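# Pull the peg fully out of the block

## Task

Draw the peg completely free of the block, so that afterwards the peg and the block are both lying on the table.

## Robot and tools

Robot and frame. Two six-joint arms, left_arm and right_arm, each ending in a two-finger parallel gripper, face each other across a table. All positions, orientations, velocities and targets are given in the scene frame: origin roughly halfway between the two bases, +z upward, table surface at z = +0.020 m. left_arm sits on the +y side, with its calibrated base at (-0.009, +0.462, +0.039) m, quat_wxyz (+0.706, 0, 0, -0.708); right_arm is on the -y side at (-0.021, -0.457, +0.039) m, quat_wxyz (+0.713, 0, 0, +0.701). The arm names do not match the left or right of the camera pictures. On each gripper the fingers extend along its +x axis and close along its y axis. end_effector_position is the point centred between the fingers, 3 to 4 cm short of the tips; only the final 1.5 cm of each finger pad is flat. Reported hand poses can be a few centimetres wrong, more when reaching far.

Joint order, used in every row and every per-arm list: waist (joint_0), shoulder (joint_1), elbow (joint_2), wrist pitch (joint_3), wrist yaw (joint_4), wrist roll (joint_5). Allowed angles in rad: waist -3.054 to 3.054, shoulder 0.000 to 3.142, elbow 0.000 to 2.356, wrist pitch -1.571 to 1.571, wrist yaw -1.571 to 1.571, wrist roll -3.142 to 3.142. The true end stop may differ from these by up to 0.028 rad.

The row. Every movement command is built from 14-number rows, each number between -1 and 1: left_arm's six joint values and then its opening, followed by right_arm's six joint values and its opening. Both arms are always present. The joint values are offsets, not poses: they are added to the Joint targets that held when the action (or move) began, never to the preceding row. Scaling: 1.0 equals 2.055 rad for waist, shoulder and elbow, and 4.263 rad for the three wrist joints. The opening is an absolute setting: +1 fully open, -1 fully shut; bare fingers touch at about -0.78. Closing from fully open needs about 0.6 s or more. To leave a gripper unchanged, repeat its current command; 0 is itself an opening command.

execute_actions(actions, cameras): actions is a list of actions; each action is a list of up to 15 rows, one per control step of 1/30 s, and if fewer than 15 rows are given the final row is repeated. Offsets in an action count from the targets at that action's start, so the same offset sent twice moves the joint twice. An action whose offsets would push a joint more than 0.028 rad beyond its range is rejected for both arms; if the first action fails this check or any action is malformed, the whole call is rejected. An empty list just reports state. cameras picks images: omitted, null or ["all"] gives all; [] gives none; names are cam_head_left, cam_head_right, cam_high, cam_low (each 896x504).

move(target, speed, blend, opening_speed, blocking, cameras): target is one 14-number row or a list of up to 15 rows; every row is an offset from the same starting Joint targets. Joints travel together along planned paths, so the hand traces a curve; nothing is avoided. speed (rad/s, 0.01 to 7, default 0.5) caps the joint with the longest travel, one value or one per target. blend (rad) rounds corners between listed targets. opening_speed (per second on the -1..+1 scale, at least 0.2) ramps finger commands. blocking=false returns after about 0.5 s while motion continues. Faster motion means harder impacts; a target set past a contact presses harder. The result adds a move: line: done, off_target (resting more than 0.03 rad away), moving, held or fault, plus limits=held when steps were withheld.

wait(seconds 0 to 10) lets time pass with commands held; stop brakes a running move; zoom_image(camera, region=[x0, y0, x1, y1] pixels from the top-left, at most 504x504) enlarges part of the latest image of a camera; show_instructions shows the reference pages; read_manual(section="licences") gives licence text; finished_scene(scene=1) ends the scene permanently.

Reading results. Joint positions and Joint velocities list each arm's six joints (rad, rad/s) and then the pad gap (m; 0.080 is fully open). Joint targets are the base for your next offsets. grip_measured uses the opening scale; for a firm hold command about 0.08 below its value at first contact. grip_effort_n is motor effort, negative when closing, not pad force. Joint torques include the arm's weight; external torques estimate outside pushes. Messages to watch: "joint sent to its limit", "joint command not followed" (clearance check changed targets), blocked, TORQUE FAULT (an arm freezes 10 s), MOTOR HOT and OVER-TEMPERATURE FAULT, and "within noise" for an arm at rest.

Motion limits: per step a joint target can lead its measured angle by only 0.368 rad (first three joints) or 0.763 rad (wrist joints), and targets putting the hand over 70 mm from where it is get scaled back, so big changes need several actions. Contact torque limits (N m): waist 18.2, shoulder 22.5, elbow 22.4, wrist pitch 5.92, wrist yaw 5.9, wrist roll 5.54; held weight counts.

Cautions: anything that ends up off the table fails the task. Avoid dropping or releasing moving parts, fast collisions and hard pushing. Never let the arms strike each other or let one gripper clamp the other's fingers. To stop pressing on something, command the targets back beyond the current positions. Sustained loads or stretched poses heat motors. The simulation keeps running while you compose replies, and loose objects may occasionally get nudged.

Each tool is called by a JSON object that holds its "name" and its "arguments".

Reference images:

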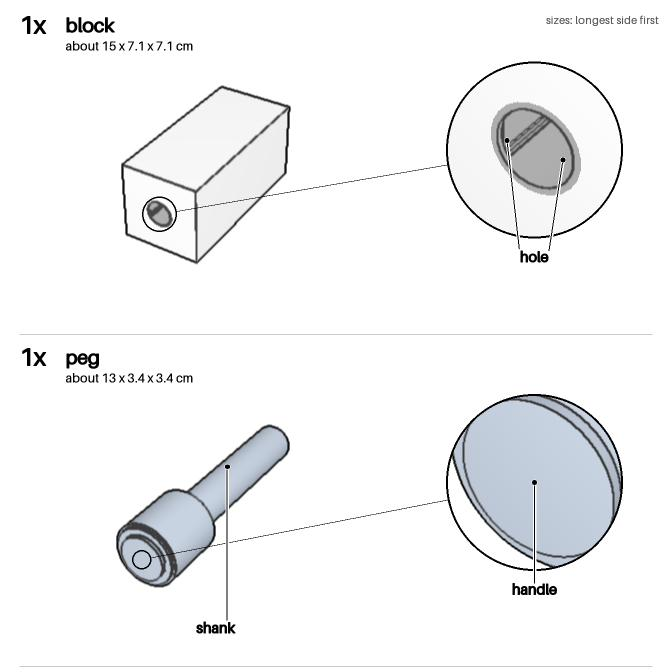

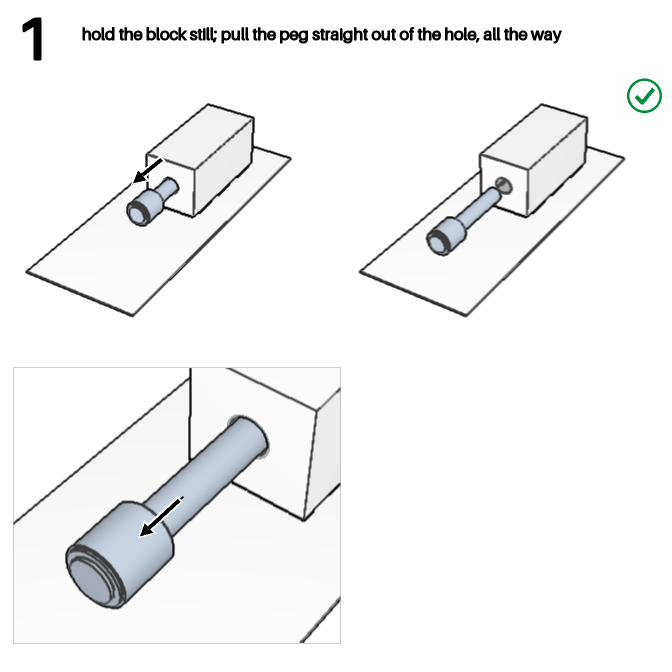

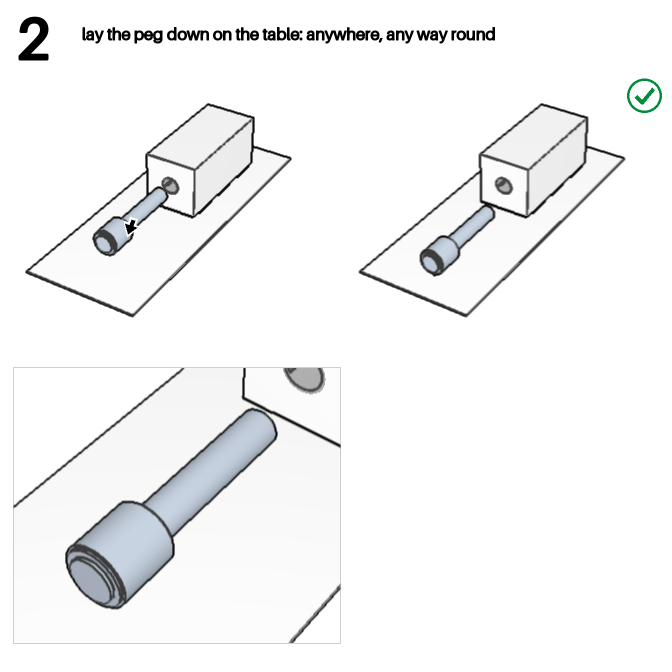

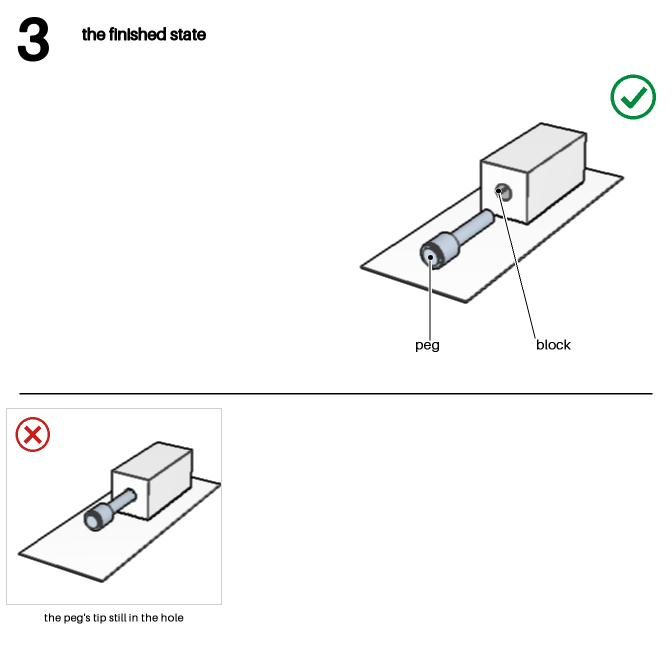

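## Session

{"name": "execute_actions", "arguments": {"actions": []}}

Scene clock: 0.00 s.
left_arm: end_effector_position=(+0.3161, +0.2501, +0.1595) grip_measured=+1.000 grip_effort_n=n/a end_effector_quat_wxyz=(+0.689, +0.397, +0.269, -0.544) | right_arm: end_effector_position=(+0.1770, -0.3676, +0.2336) grip_measured=+1.000 grip_effort_n=n/a end_effector_quat_wxyz=(+0.988, +0.144, +0.049, -0.019)
Joint positions: left_arm=[1.144 1.636 1.127 -0.539 0.387 1.018 0.08] | right_arm=[-0.465 0.485 0.239 0.02 1.101 0.491 0.08]
Joint velocities: within noise
Joint torques (N m): no reading
External joint torques (N m): no reading
Motor temperatures (°C): left_arm=[27 27 27 29 32 32] | right_arm=[30 29 28 28 29 32]
Heat: left arm: hottest wrist yaw 32 °C (+0.0 °C/min); right arm: hottest wrist roll 32 °C (+0.0 °C/min).
Joint targets: left_arm=[1.144 1.635 1.129 -0.537 0.388 1.018] | right_arm=[-0.465 0.484 0.241 0.022 1.102 0.491]
Tool commands: left_gripper/opening=+1.0 right_gripper/opening=+1.0

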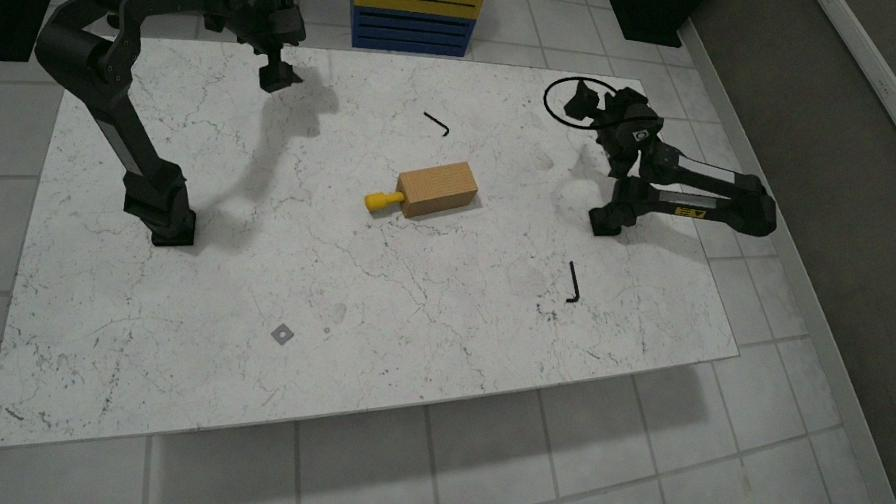

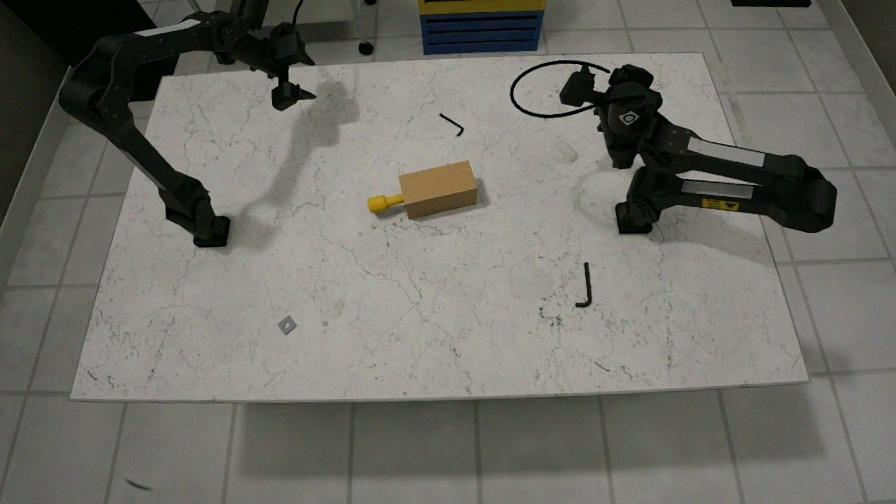

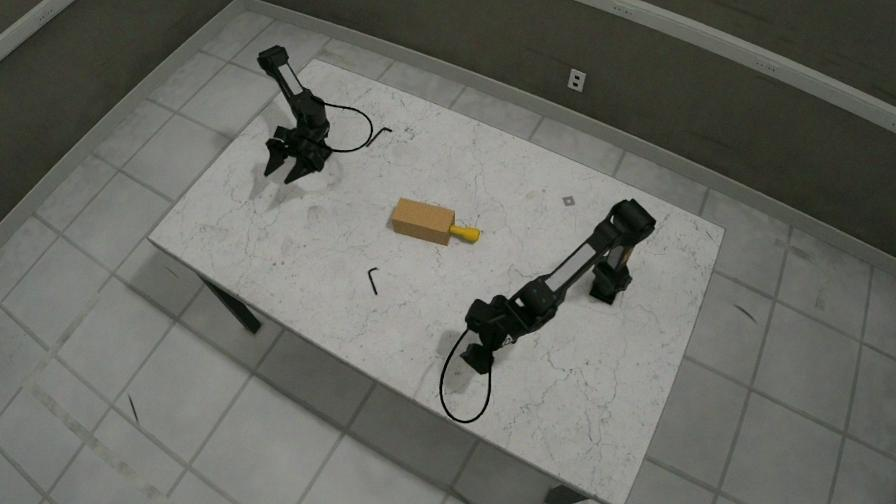

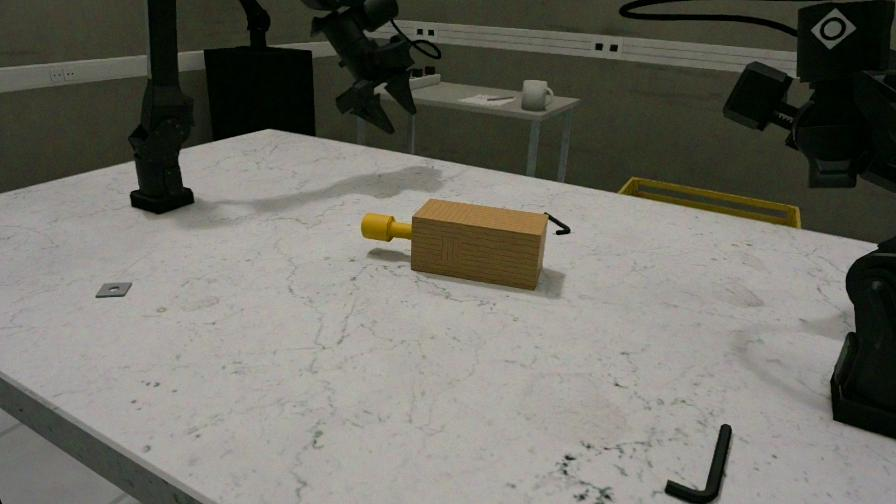

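{"name": "zoom_image", "arguments": {"camera": "cam_head_right", "region": [340, 130, 520, 240]}}

{"name": "zoom_image", "arguments": {"camera": "cam_head_right", "region": [160, 30, 340, 260]}}

{"name": "zoom_image", "arguments": {"camera": "cam_head_right", "region": [540, 50, 720, 250]}}

Scaled by 2.800.

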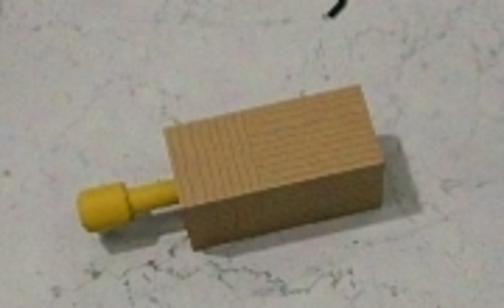

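Scaled by 2.191.

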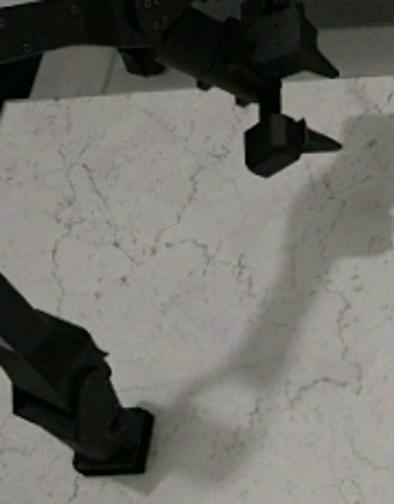

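Scaled by 2.520.

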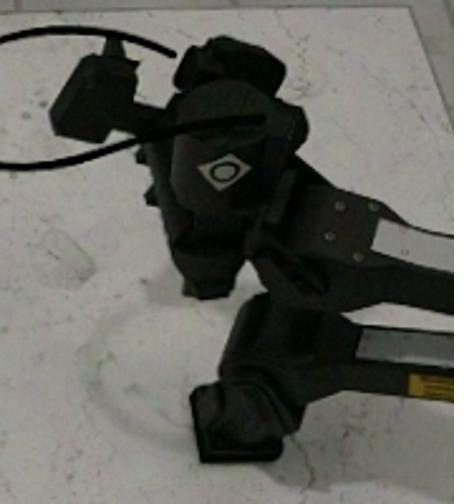

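{"name": "move", "arguments": {"target": [-0.5095,0.1369,0.2511,-0.1789,-0.0910,-0.2700,1,0.1401,0.8016,0.8357,-0.3331,-0.2585,0.5229,1], "speed": 0.9}}

{"name": "zoom_image", "arguments": {"camera": "cam_head_right", "region": [330, 90, 530, 240]}}

{"name": "zoom_image", "arguments": {"camera": "cam_low", "region": [320, 60, 620, 310]}}

{"name": "zoom_image", "arguments": {"camera": "cam_high", "region": [350, 130, 550, 280]}}

Scene clock: 38.87 s.
left_arm: end_effector_position=(+0.0709, +0.1059, +0.1631) grip_measured=+1.000 grip_effort_n=-0.2 end_effector_quat_wxyz=(+0.560, +0.410, +0.541, -0.476) | right_arm: end_effector_position=(+0.0945, -0.0772, +0.1940) grip_measured=+1.000 grip_effort_n=-0.2 end_effector_quat_wxyz=(+0.632, +0.442, +0.569, -0.286)
Joint positions: left_arm=[0.249 1.863 1.563 -1.194 0.058 0.027 0.08] | right_arm=[-0.221 1.896 1.711 -1.2 0.152 2.407 0.08]
Joint velocities: within noise
Joint torques (N m): left_arm=[0.05 -8 6.15 0.39 0.01 0.21] | right_arm=[-0.16 -8.51 4.5 0.8 0.33 -0.23]
External joint torques (N m): left_arm=[0.05 0.02 0.32 -0.09 -0.02 0.2] | right_arm=[-0.2 -0.32 -1.3 0.24 0.2 -0.22]
Motor temperatures (°C): left_arm=[27 34 30 31 32 32] | right_arm=[30 30 33 32 29 32]
Heat: left arm: hottest shoulder 34 °C (+10.8 °C/min); right arm: hottest elbow 33 °C (+7.7 °C/min).
Joint targets: left_arm=[0.248 1.861 1.561 -1.192 0.058 0.033] | right_arm=[-0.221 1.886 1.708 -1.196 0.156 2.403]
move: held (left_arm, right_arm; a check stopped the path); limits=held; left_arm: the wrist roll is farthest, 0.160 rad from its target; right_arm: the wrist roll is farthest, 0.313 rad from its target
joint command not followed: on one or more control steps a check withheld the commanded joint targets of the left arm, and it was not sent them on those steps.
cause: the commanded joint targets, or the way to them, would bring a part of the robot too close to another arm (a part of this arm just beyond the wrist pitch and a part of the right arm just beyond the wrist pitch, along the way the arms are being sent, or toward where that arm still pushes).
joint command not followed: on one or more control steps a check withheld the commanded joint targets of the right arm, and it was not sent them on those steps.
cause: the commanded joint targets, or the way to them, would bring a part of the robot too close to another arm (a part of this arm just beyond the wrist pitch and a part of the left arm just beyond the wrist pitch, along the way the arms are being sent, or toward where that arm still pushes).

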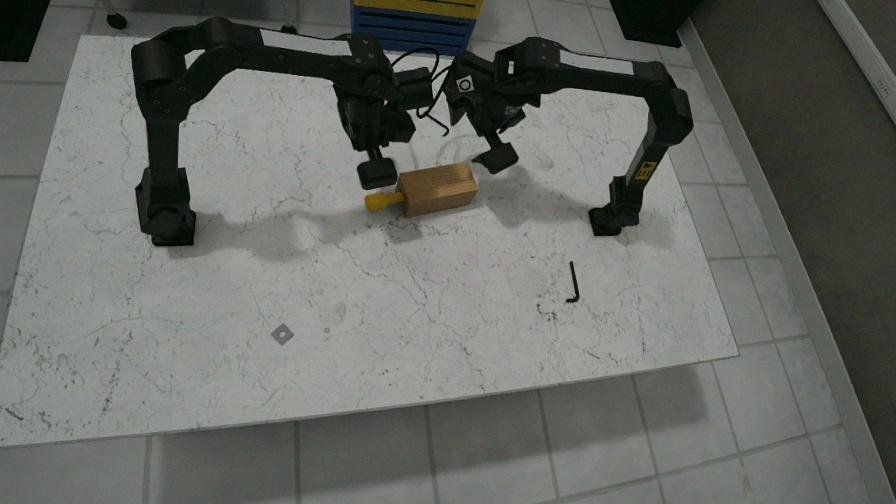

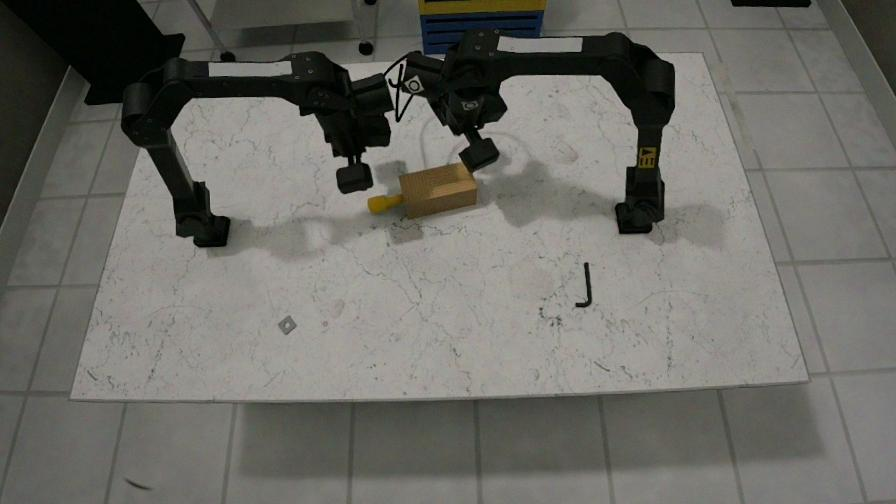

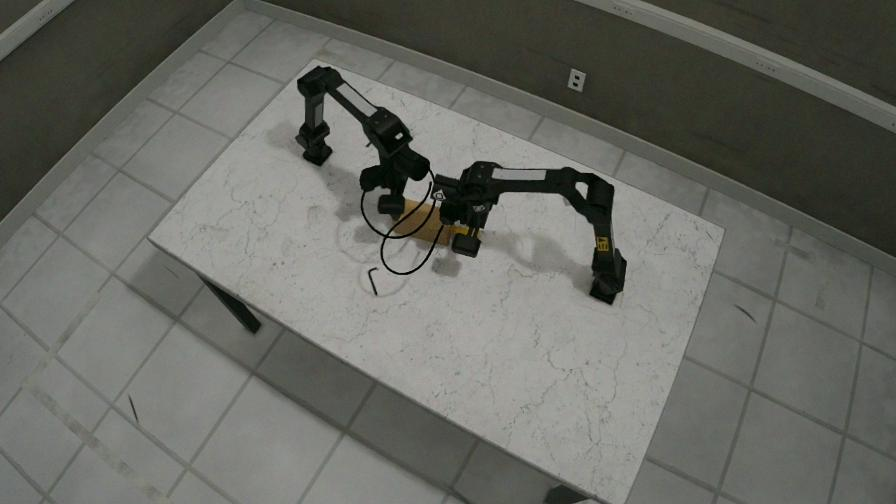

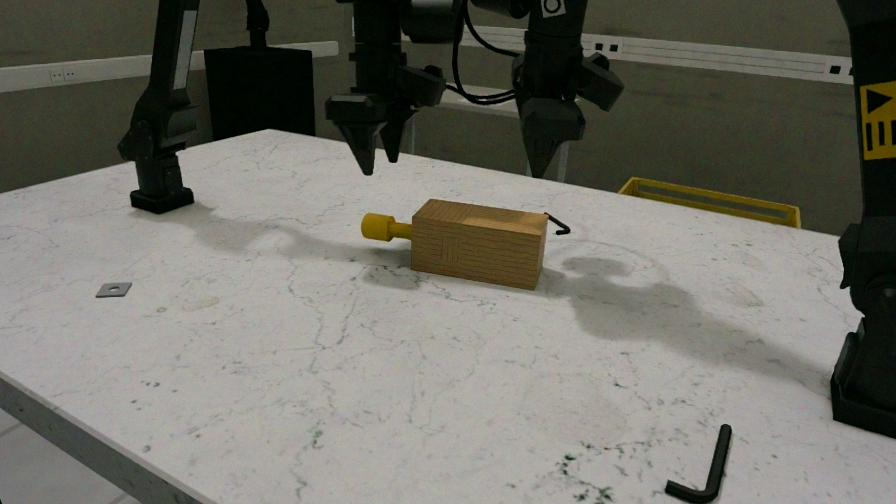

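Scaled by 2.520.

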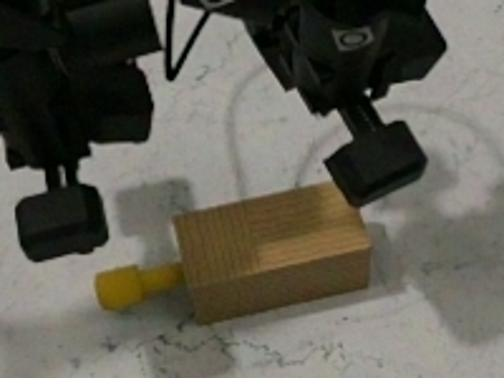

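Scaled by 1.680.

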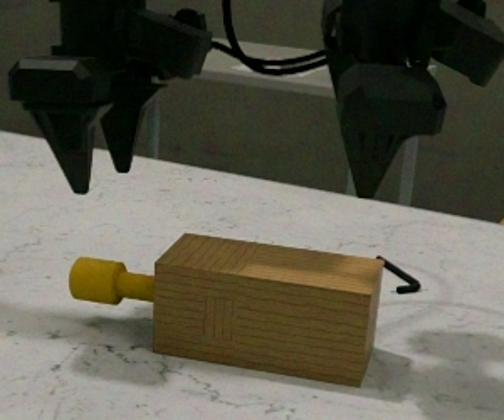

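Scaled by 2.520.

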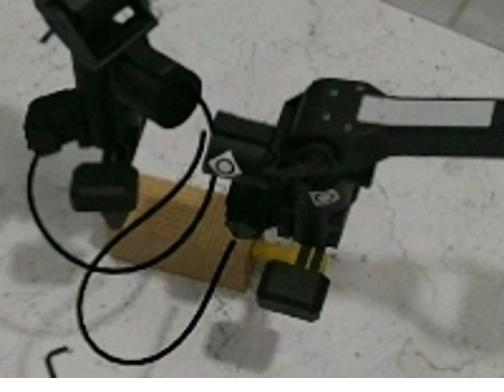

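{"name": "move", "arguments": {"target": [[-0.1073,-0.2601,-0.4176,0.2393,-0.0468,-0.0413,1,0,0,0,0,0,0,1],[-0.1073,-0.2601,-0.4176,0.2393,-0.0468,-0.0413,1,0.0214,0.1194,0.1218,-0.0473,-0.0366,0.0744,1]], "speed": 0.8}}

{"name": "zoom_image", "arguments": {"camera": "cam_head_right", "region": [330, 90, 530, 240]}}

{"name": "zoom_image", "arguments": {"camera": "cam_low", "region": [320, 60, 620, 310]}}

{"name": "zoom_image", "arguments": {"camera": "cam_high", "region": [350, 130, 550, 280]}}

{"name": "zoom_image", "arguments": {"camera": "cam_head_left", "region": [330, 90, 530, 240]}}

Scene clock: 59.33 s.
left_arm: end_effector_position=(+0.0210, +0.1189, +0.1479) grip_measured=+1.000 grip_effort_n=-0.2 end_effector_quat_wxyz=(+0.721, +0.242, +0.302, -0.575) | right_arm: end_effector_position=(+0.0583, -0.0539, +0.1673) grip_measured=+1.000 grip_effort_n=-0.7 end_effector_quat_wxyz=(+0.553, +0.441, +0.555, -0.437)
Joint positions: left_arm=[0.031 1.34 0.711 -0.175 -0.138 -0.14 0.08] | right_arm=[-0.177 2.119 1.949 -1.395 0 2.715 0.08]
Joint velocities: within noise
Joint torques (N m): left_arm=[-0.25 -5.95 5.94 1.33 -0.22 -0.08] | right_arm=[0.05 -7.66 5.3 -0.15 0.06 0.13]
External joint torques (N m): left_arm=[-0.22 -1.36 -0.42 -0.07 -0.16 -0.09] | right_arm=[0.06 1.74 -0.17 -0.39 0.03 0.13]
Motor temperatures (°C): left_arm=[27 34 31 31 32 32] | right_arm=[30 38 33 31 29 32]
Heat: left arm: hottest shoulder 34 °C (+7.1 °C/min); right arm: hottest shoulder 38 °C (+9.1 °C/min).
Joint targets: left_arm=[0.028 1.327 0.702 -0.172 -0.142 -0.143] | right_arm=[-0.177 2.131 1.958 -1.398 0.000 2.720]
move: done

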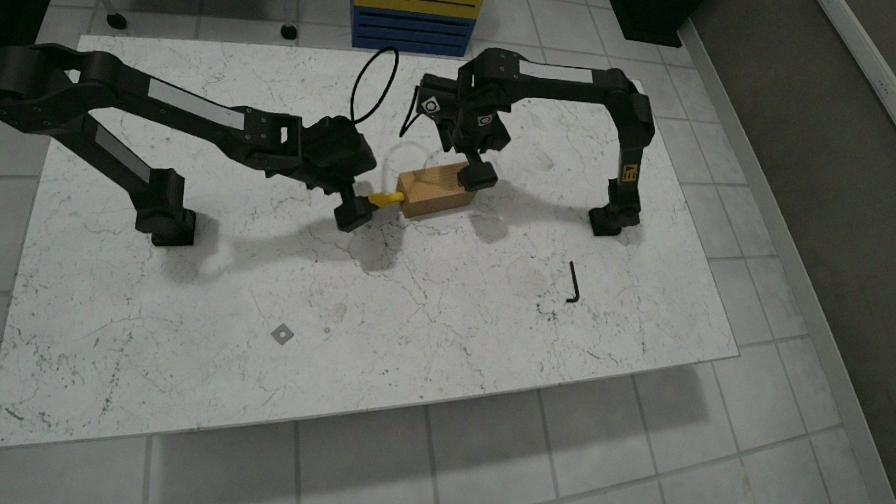

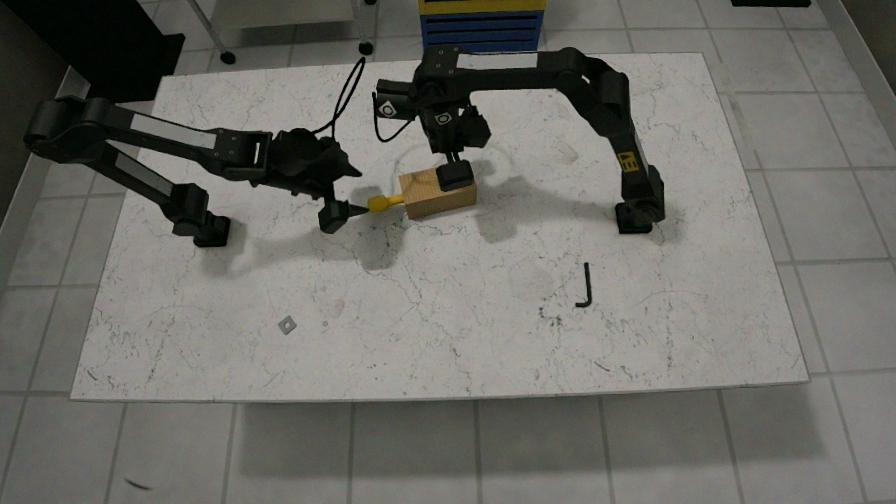

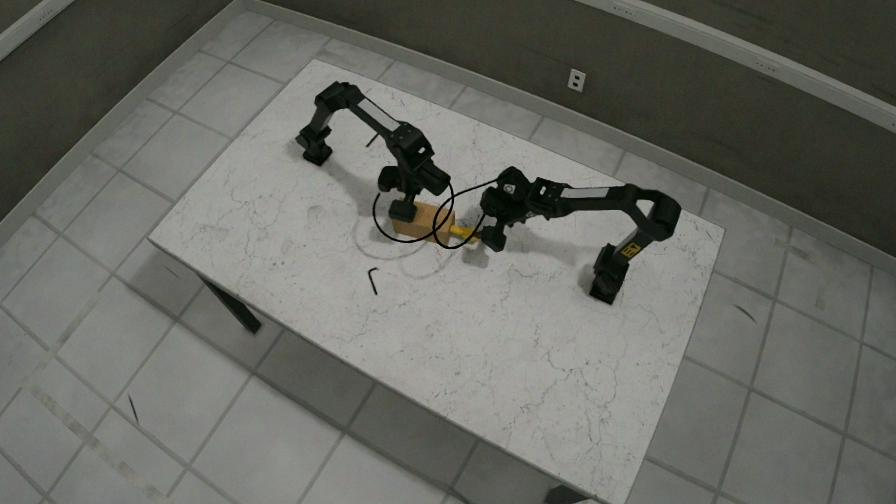

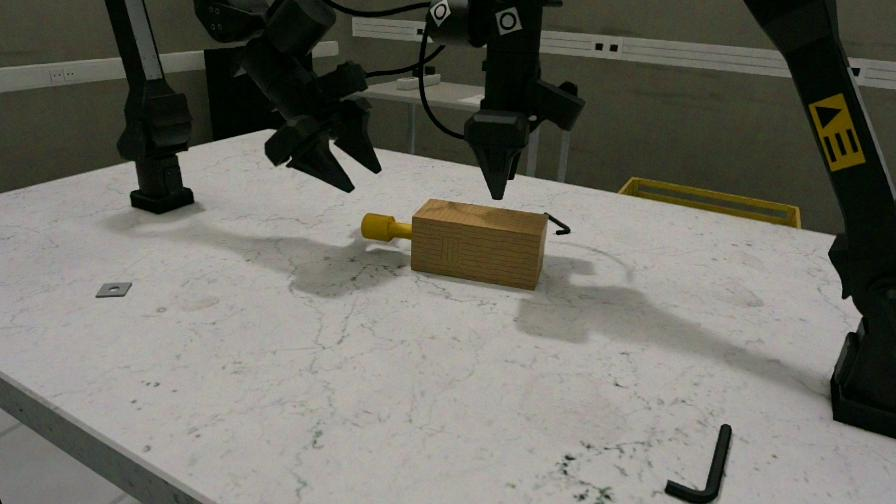

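Scaled by 2.520.

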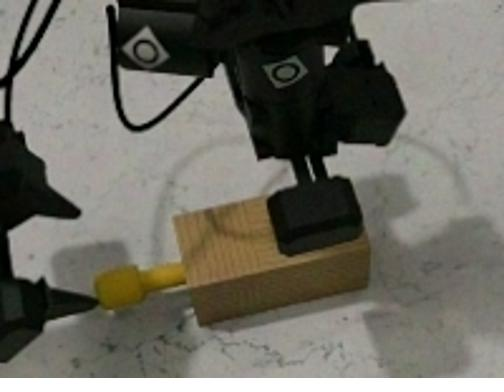

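Scaled by 1.680.

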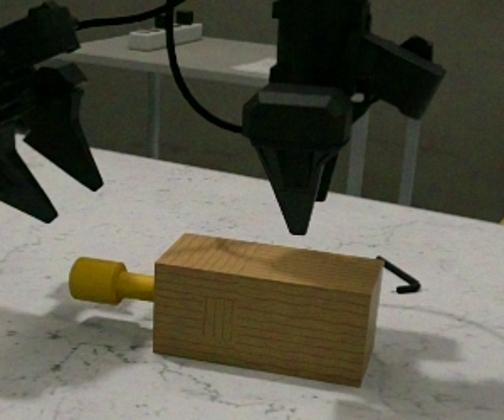

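Scaled by 2.520.

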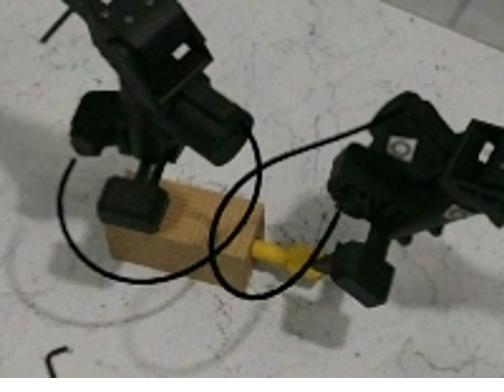

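Scaled by 2.520.

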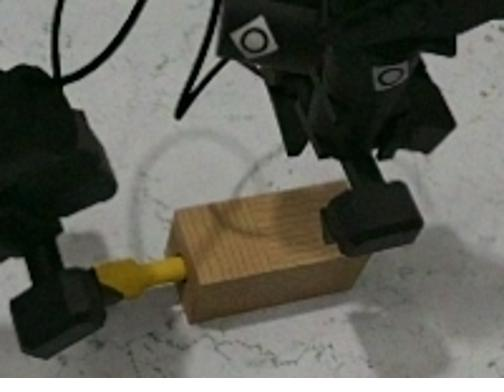

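{"name": "move", "arguments": {"target": [0.0238,0.0838,-0.0068,0.0451,0.0080,0.0082,1,0,-0.0003,-0.0582,0.0279,0,0,1], "speed": 0.4}}

{"name": "zoom_image", "arguments": {"camera": "cam_head_right", "region": [340, 140, 500, 240]}}

{"name": "zoom_image", "arguments": {"camera": "cam_low", "region": [320, 110, 600, 310]}}

{"name": "zoom_image", "arguments": {"camera": "cam_high", "region": [370, 170, 510, 270]}}

{"name": "zoom_image", "arguments": {"camera": "cam_head_left", "region": [340, 140, 500, 240]}}

Scene clock: 81.03 s.
left_arm: end_effector_position=(+0.0331, +0.0956, +0.1212) grip_measured=+1.000 grip_effort_n=-0.2 end_effector_quat_wxyz=(+0.725, +0.231, +0.295, -0.578) | right_arm: end_effector_position=(+0.0587, -0.0516, +0.1409) grip_measured=+1.000 grip_effort_n=-0.7 end_effector_quat_wxyz=(+0.552, +0.443, +0.557, -0.434)
Joint positions: left_arm=[0.074 1.488 0.696 0.018 -0.109 -0.114 0.08] | right_arm=[-0.177 2.119 1.845 -1.282 0 2.715 0.08]
Joint velocities: within noise
Joint torques (N m): left_arm=[0.3 -3.97 5.71 1.34 0 0.24] | right_arm=[-0.04 -7.64 3.82 0.41 0.03 0.15]
External joint torques (N m): left_arm=[0.27 1.39 -0.29 -0.08 0.06 0.24] | right_arm=[0.03 1.72 -1.66 0.15 0 0.15]
Motor temperatures (°C): left_arm=[27 34 31 33 32 32] | right_arm=[30 39 35 30 29 32]
Heat: left arm: hottest shoulder 34 °C (+2.0 °C/min); right arm: hottest shoulder 39 °C (+10.2 °C/min).
Joint targets: left_arm=[0.077 1.499 0.688 0.021 -0.108 -0.109] | right_arm=[-0.177 2.131 1.838 -1.279 -0.001 2.720]
move: done

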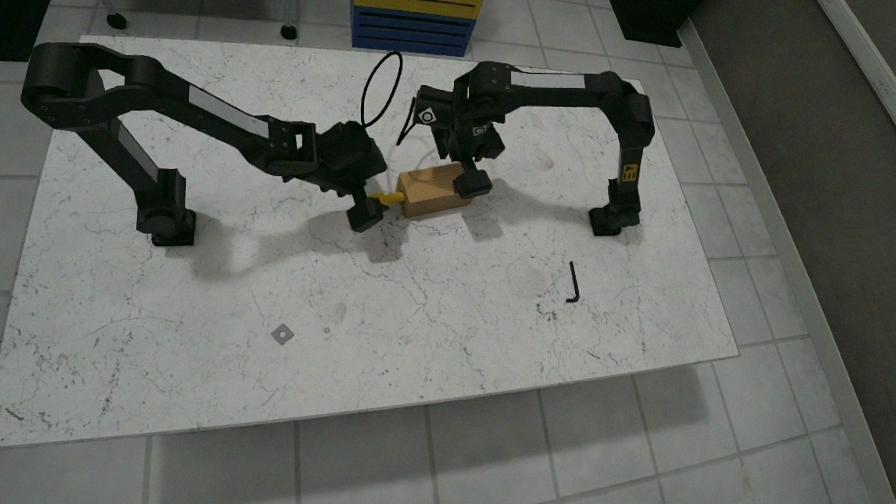

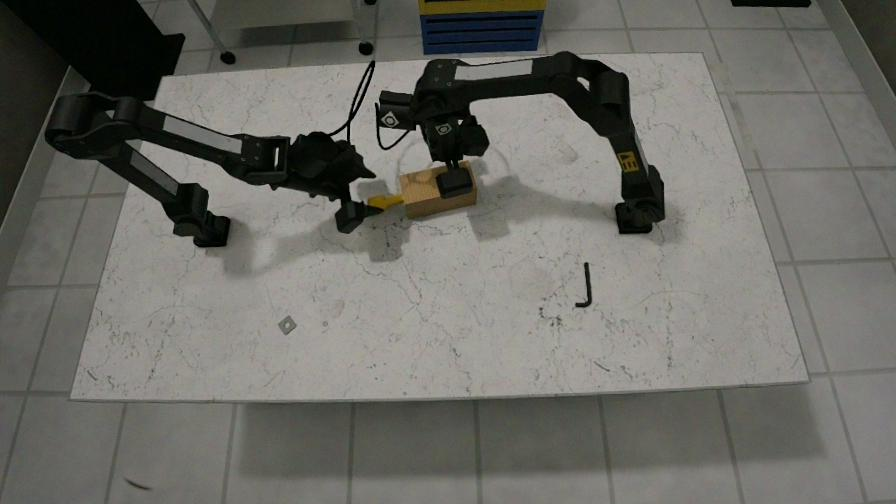

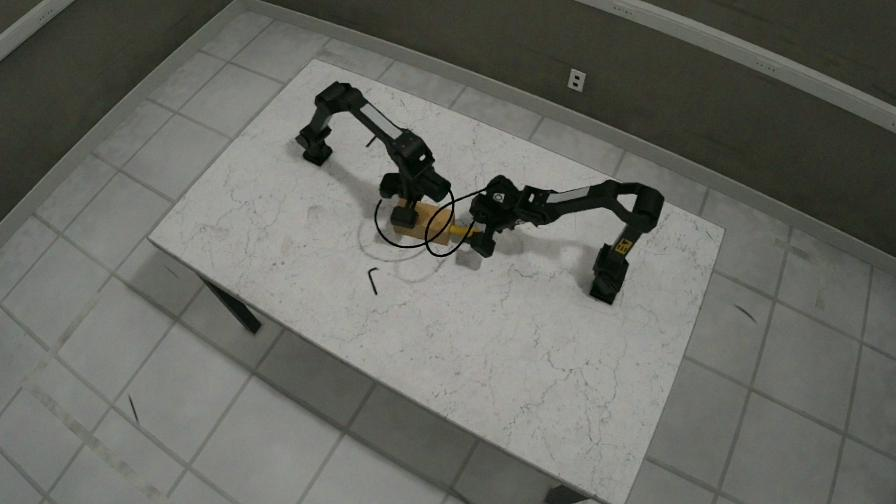

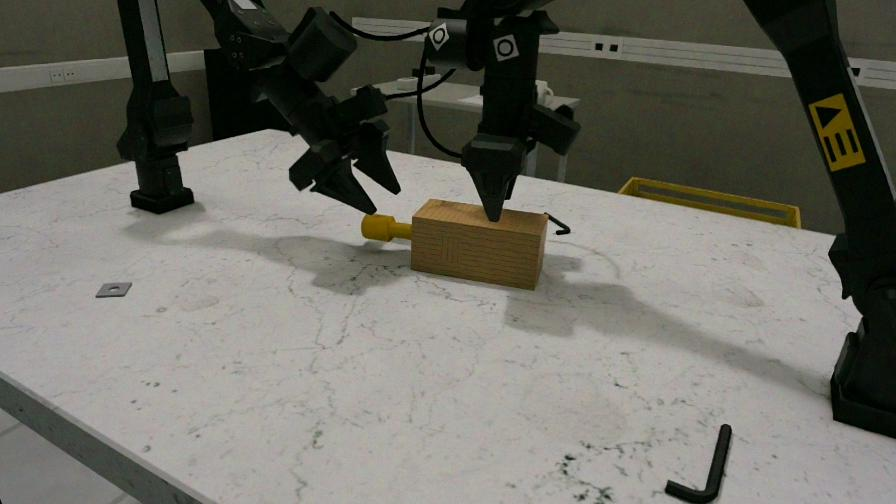

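Scaled by 3.150.

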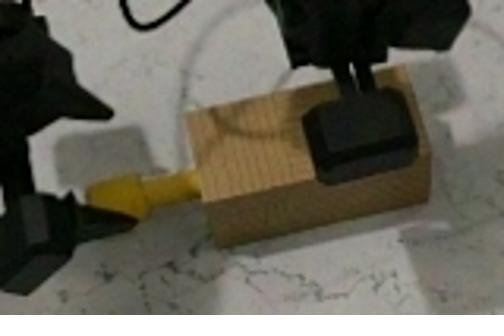

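Scaled by 1.800.

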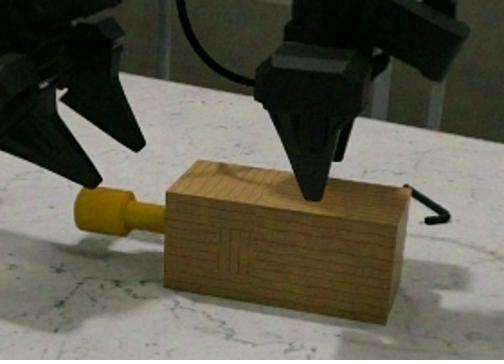

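Scaled by 3.600.

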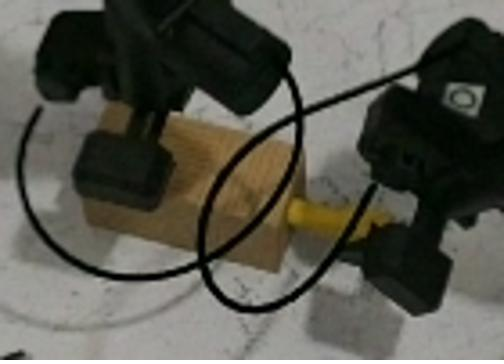

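Scaled by 3.150.

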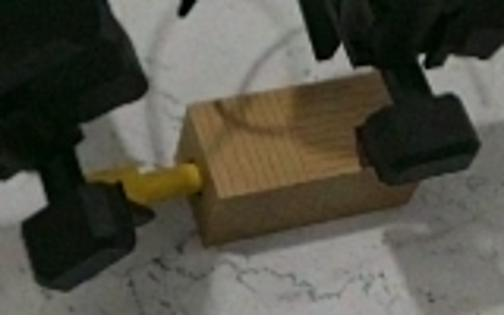

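{"name": "move", "arguments": {"target": [-0.0039,0.0350,-0.0266,0.0295,0,0,1,0,0.0007,-0.0135,0.0071,0,0,1], "speed": 0.3, "cameras": ["cam_low","cam_head_right","cam_high"]}}

{"name": "zoom_image", "arguments": {"camera": "cam_low", "region": [350, 170, 450, 270]}}

{"name": "zoom_image", "arguments": {"camera": "cam_low", "region": [460, 160, 560, 260]}}

{"name": "zoom_image", "arguments": {"camera": "cam_high", "region": [370, 180, 450, 260]}}

{"name": "zoom_image", "arguments": {"camera": "cam_head_right", "region": [350, 150, 430, 230]}}

Scene clock: 94.50 s.
left_arm: end_effector_position=(+0.0324, +0.0950, +0.0962) grip_measured=+1.000 grip_effort_n=0.2 end_effector_quat_wxyz=(+0.724, +0.232, +0.295, -0.578) | right_arm: end_effector_position=(+0.0588, -0.0514, +0.1339) grip_measured=+1.000 grip_effort_n=-0.7 end_effector_quat_wxyz=(+0.552, +0.444, +0.557, -0.434)
Joint positions: left_arm=[0.072 1.56 0.641 0.144 -0.109 -0.114 0.08] | right_arm=[-0.177 2.119 1.817 -1.251 0 2.715 0.08]
Joint velocities: within noise
Joint torques (N m): left_arm=[-0.13 -4.29 5.32 1.39 -0.02 0.23] | right_arm=[-0.01 -7.58 3.83 0.36 0.04 0.14]
External joint torques (N m): left_arm=[-0.13 1.26 -0.33 -0.05 0.04 0.23] | right_arm=[0.03 1.84 -1.68 0.1 0.02 0.14]
Motor temperatures (°C): left_arm=[27 33 31 34 32 32] | right_arm=[30 40 34 30 29 32]
Heat: left arm: hottest wrist pitch 34 °C (+3.0 °C/min); right arm: hottest shoulder 40 °C (+11.1 °C/min).
Joint targets: left_arm=[0.069 1.571 0.634 0.147 -0.108 -0.108] | right_arm=[-0.177 2.132 1.810 -1.248 -0.001 2.720]
move: done
Images, in order (width x height): cam_head_right 896x504, cam_high 896x504, cam_low 896x504.

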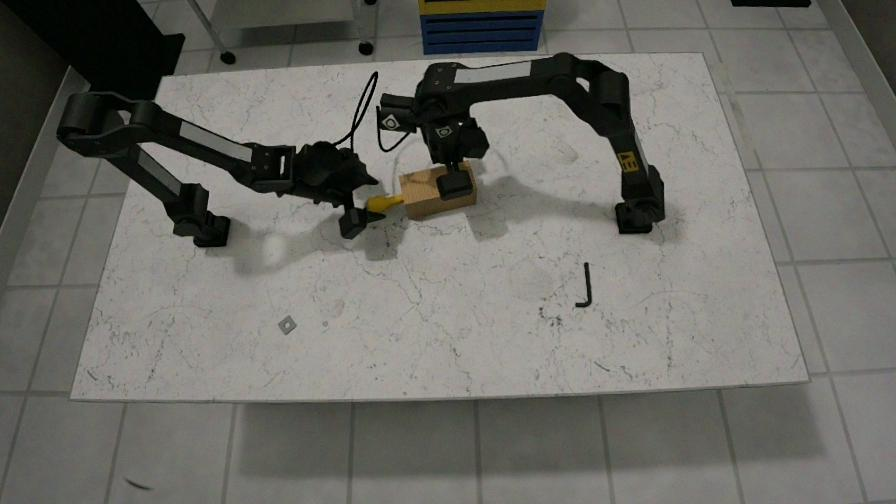

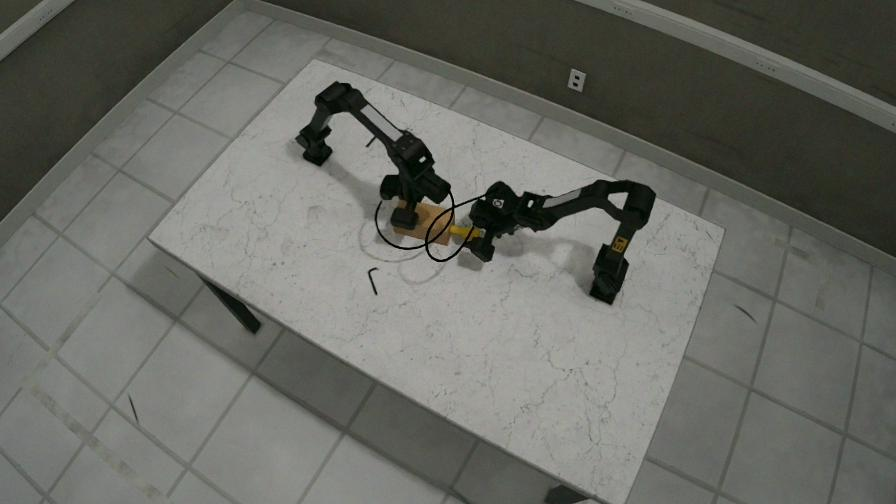

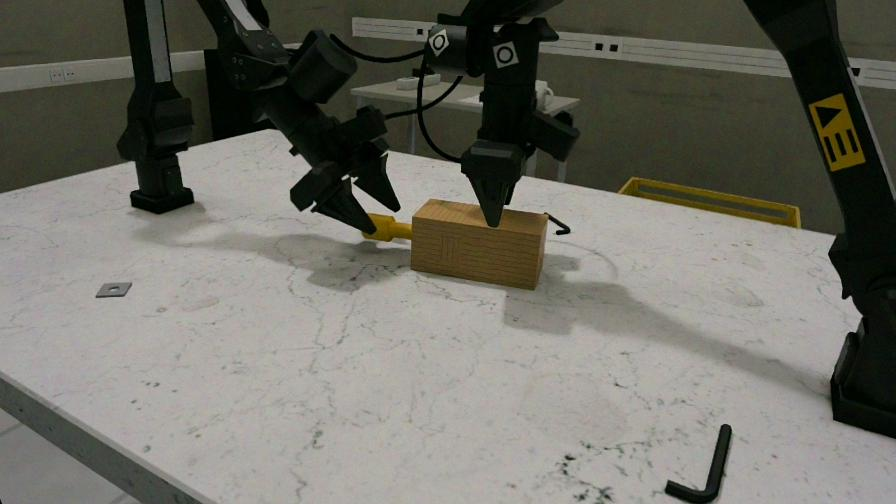

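Scaled by 5.040.

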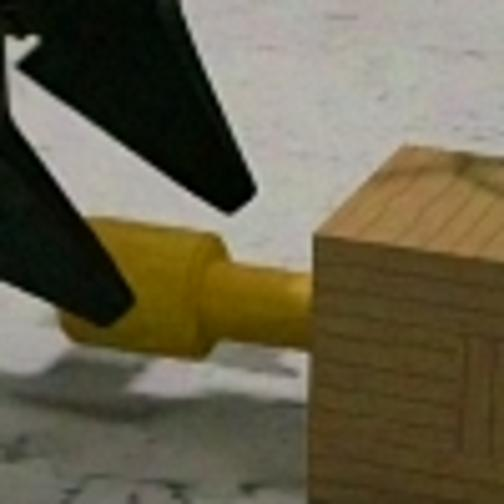

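Scaled by 5.040.

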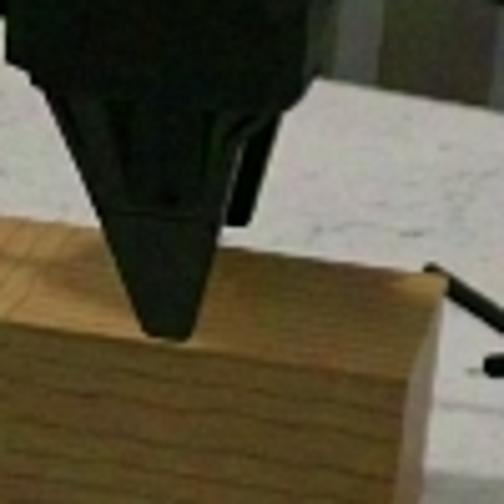

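Scaled by 6.300.

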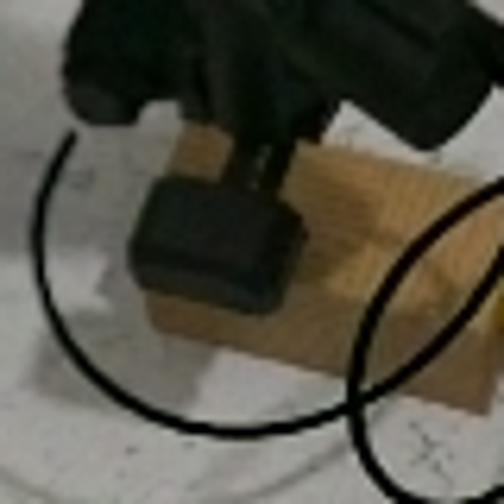

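Scaled by 6.300.

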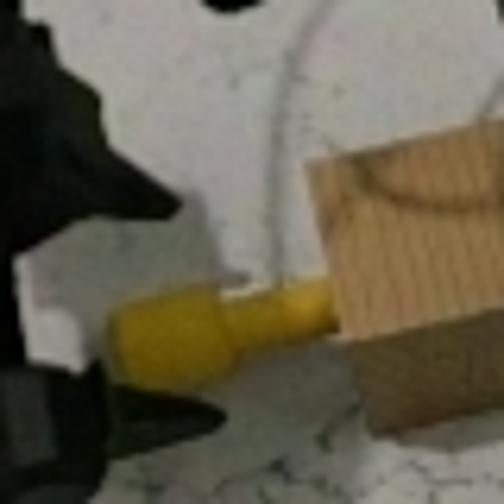

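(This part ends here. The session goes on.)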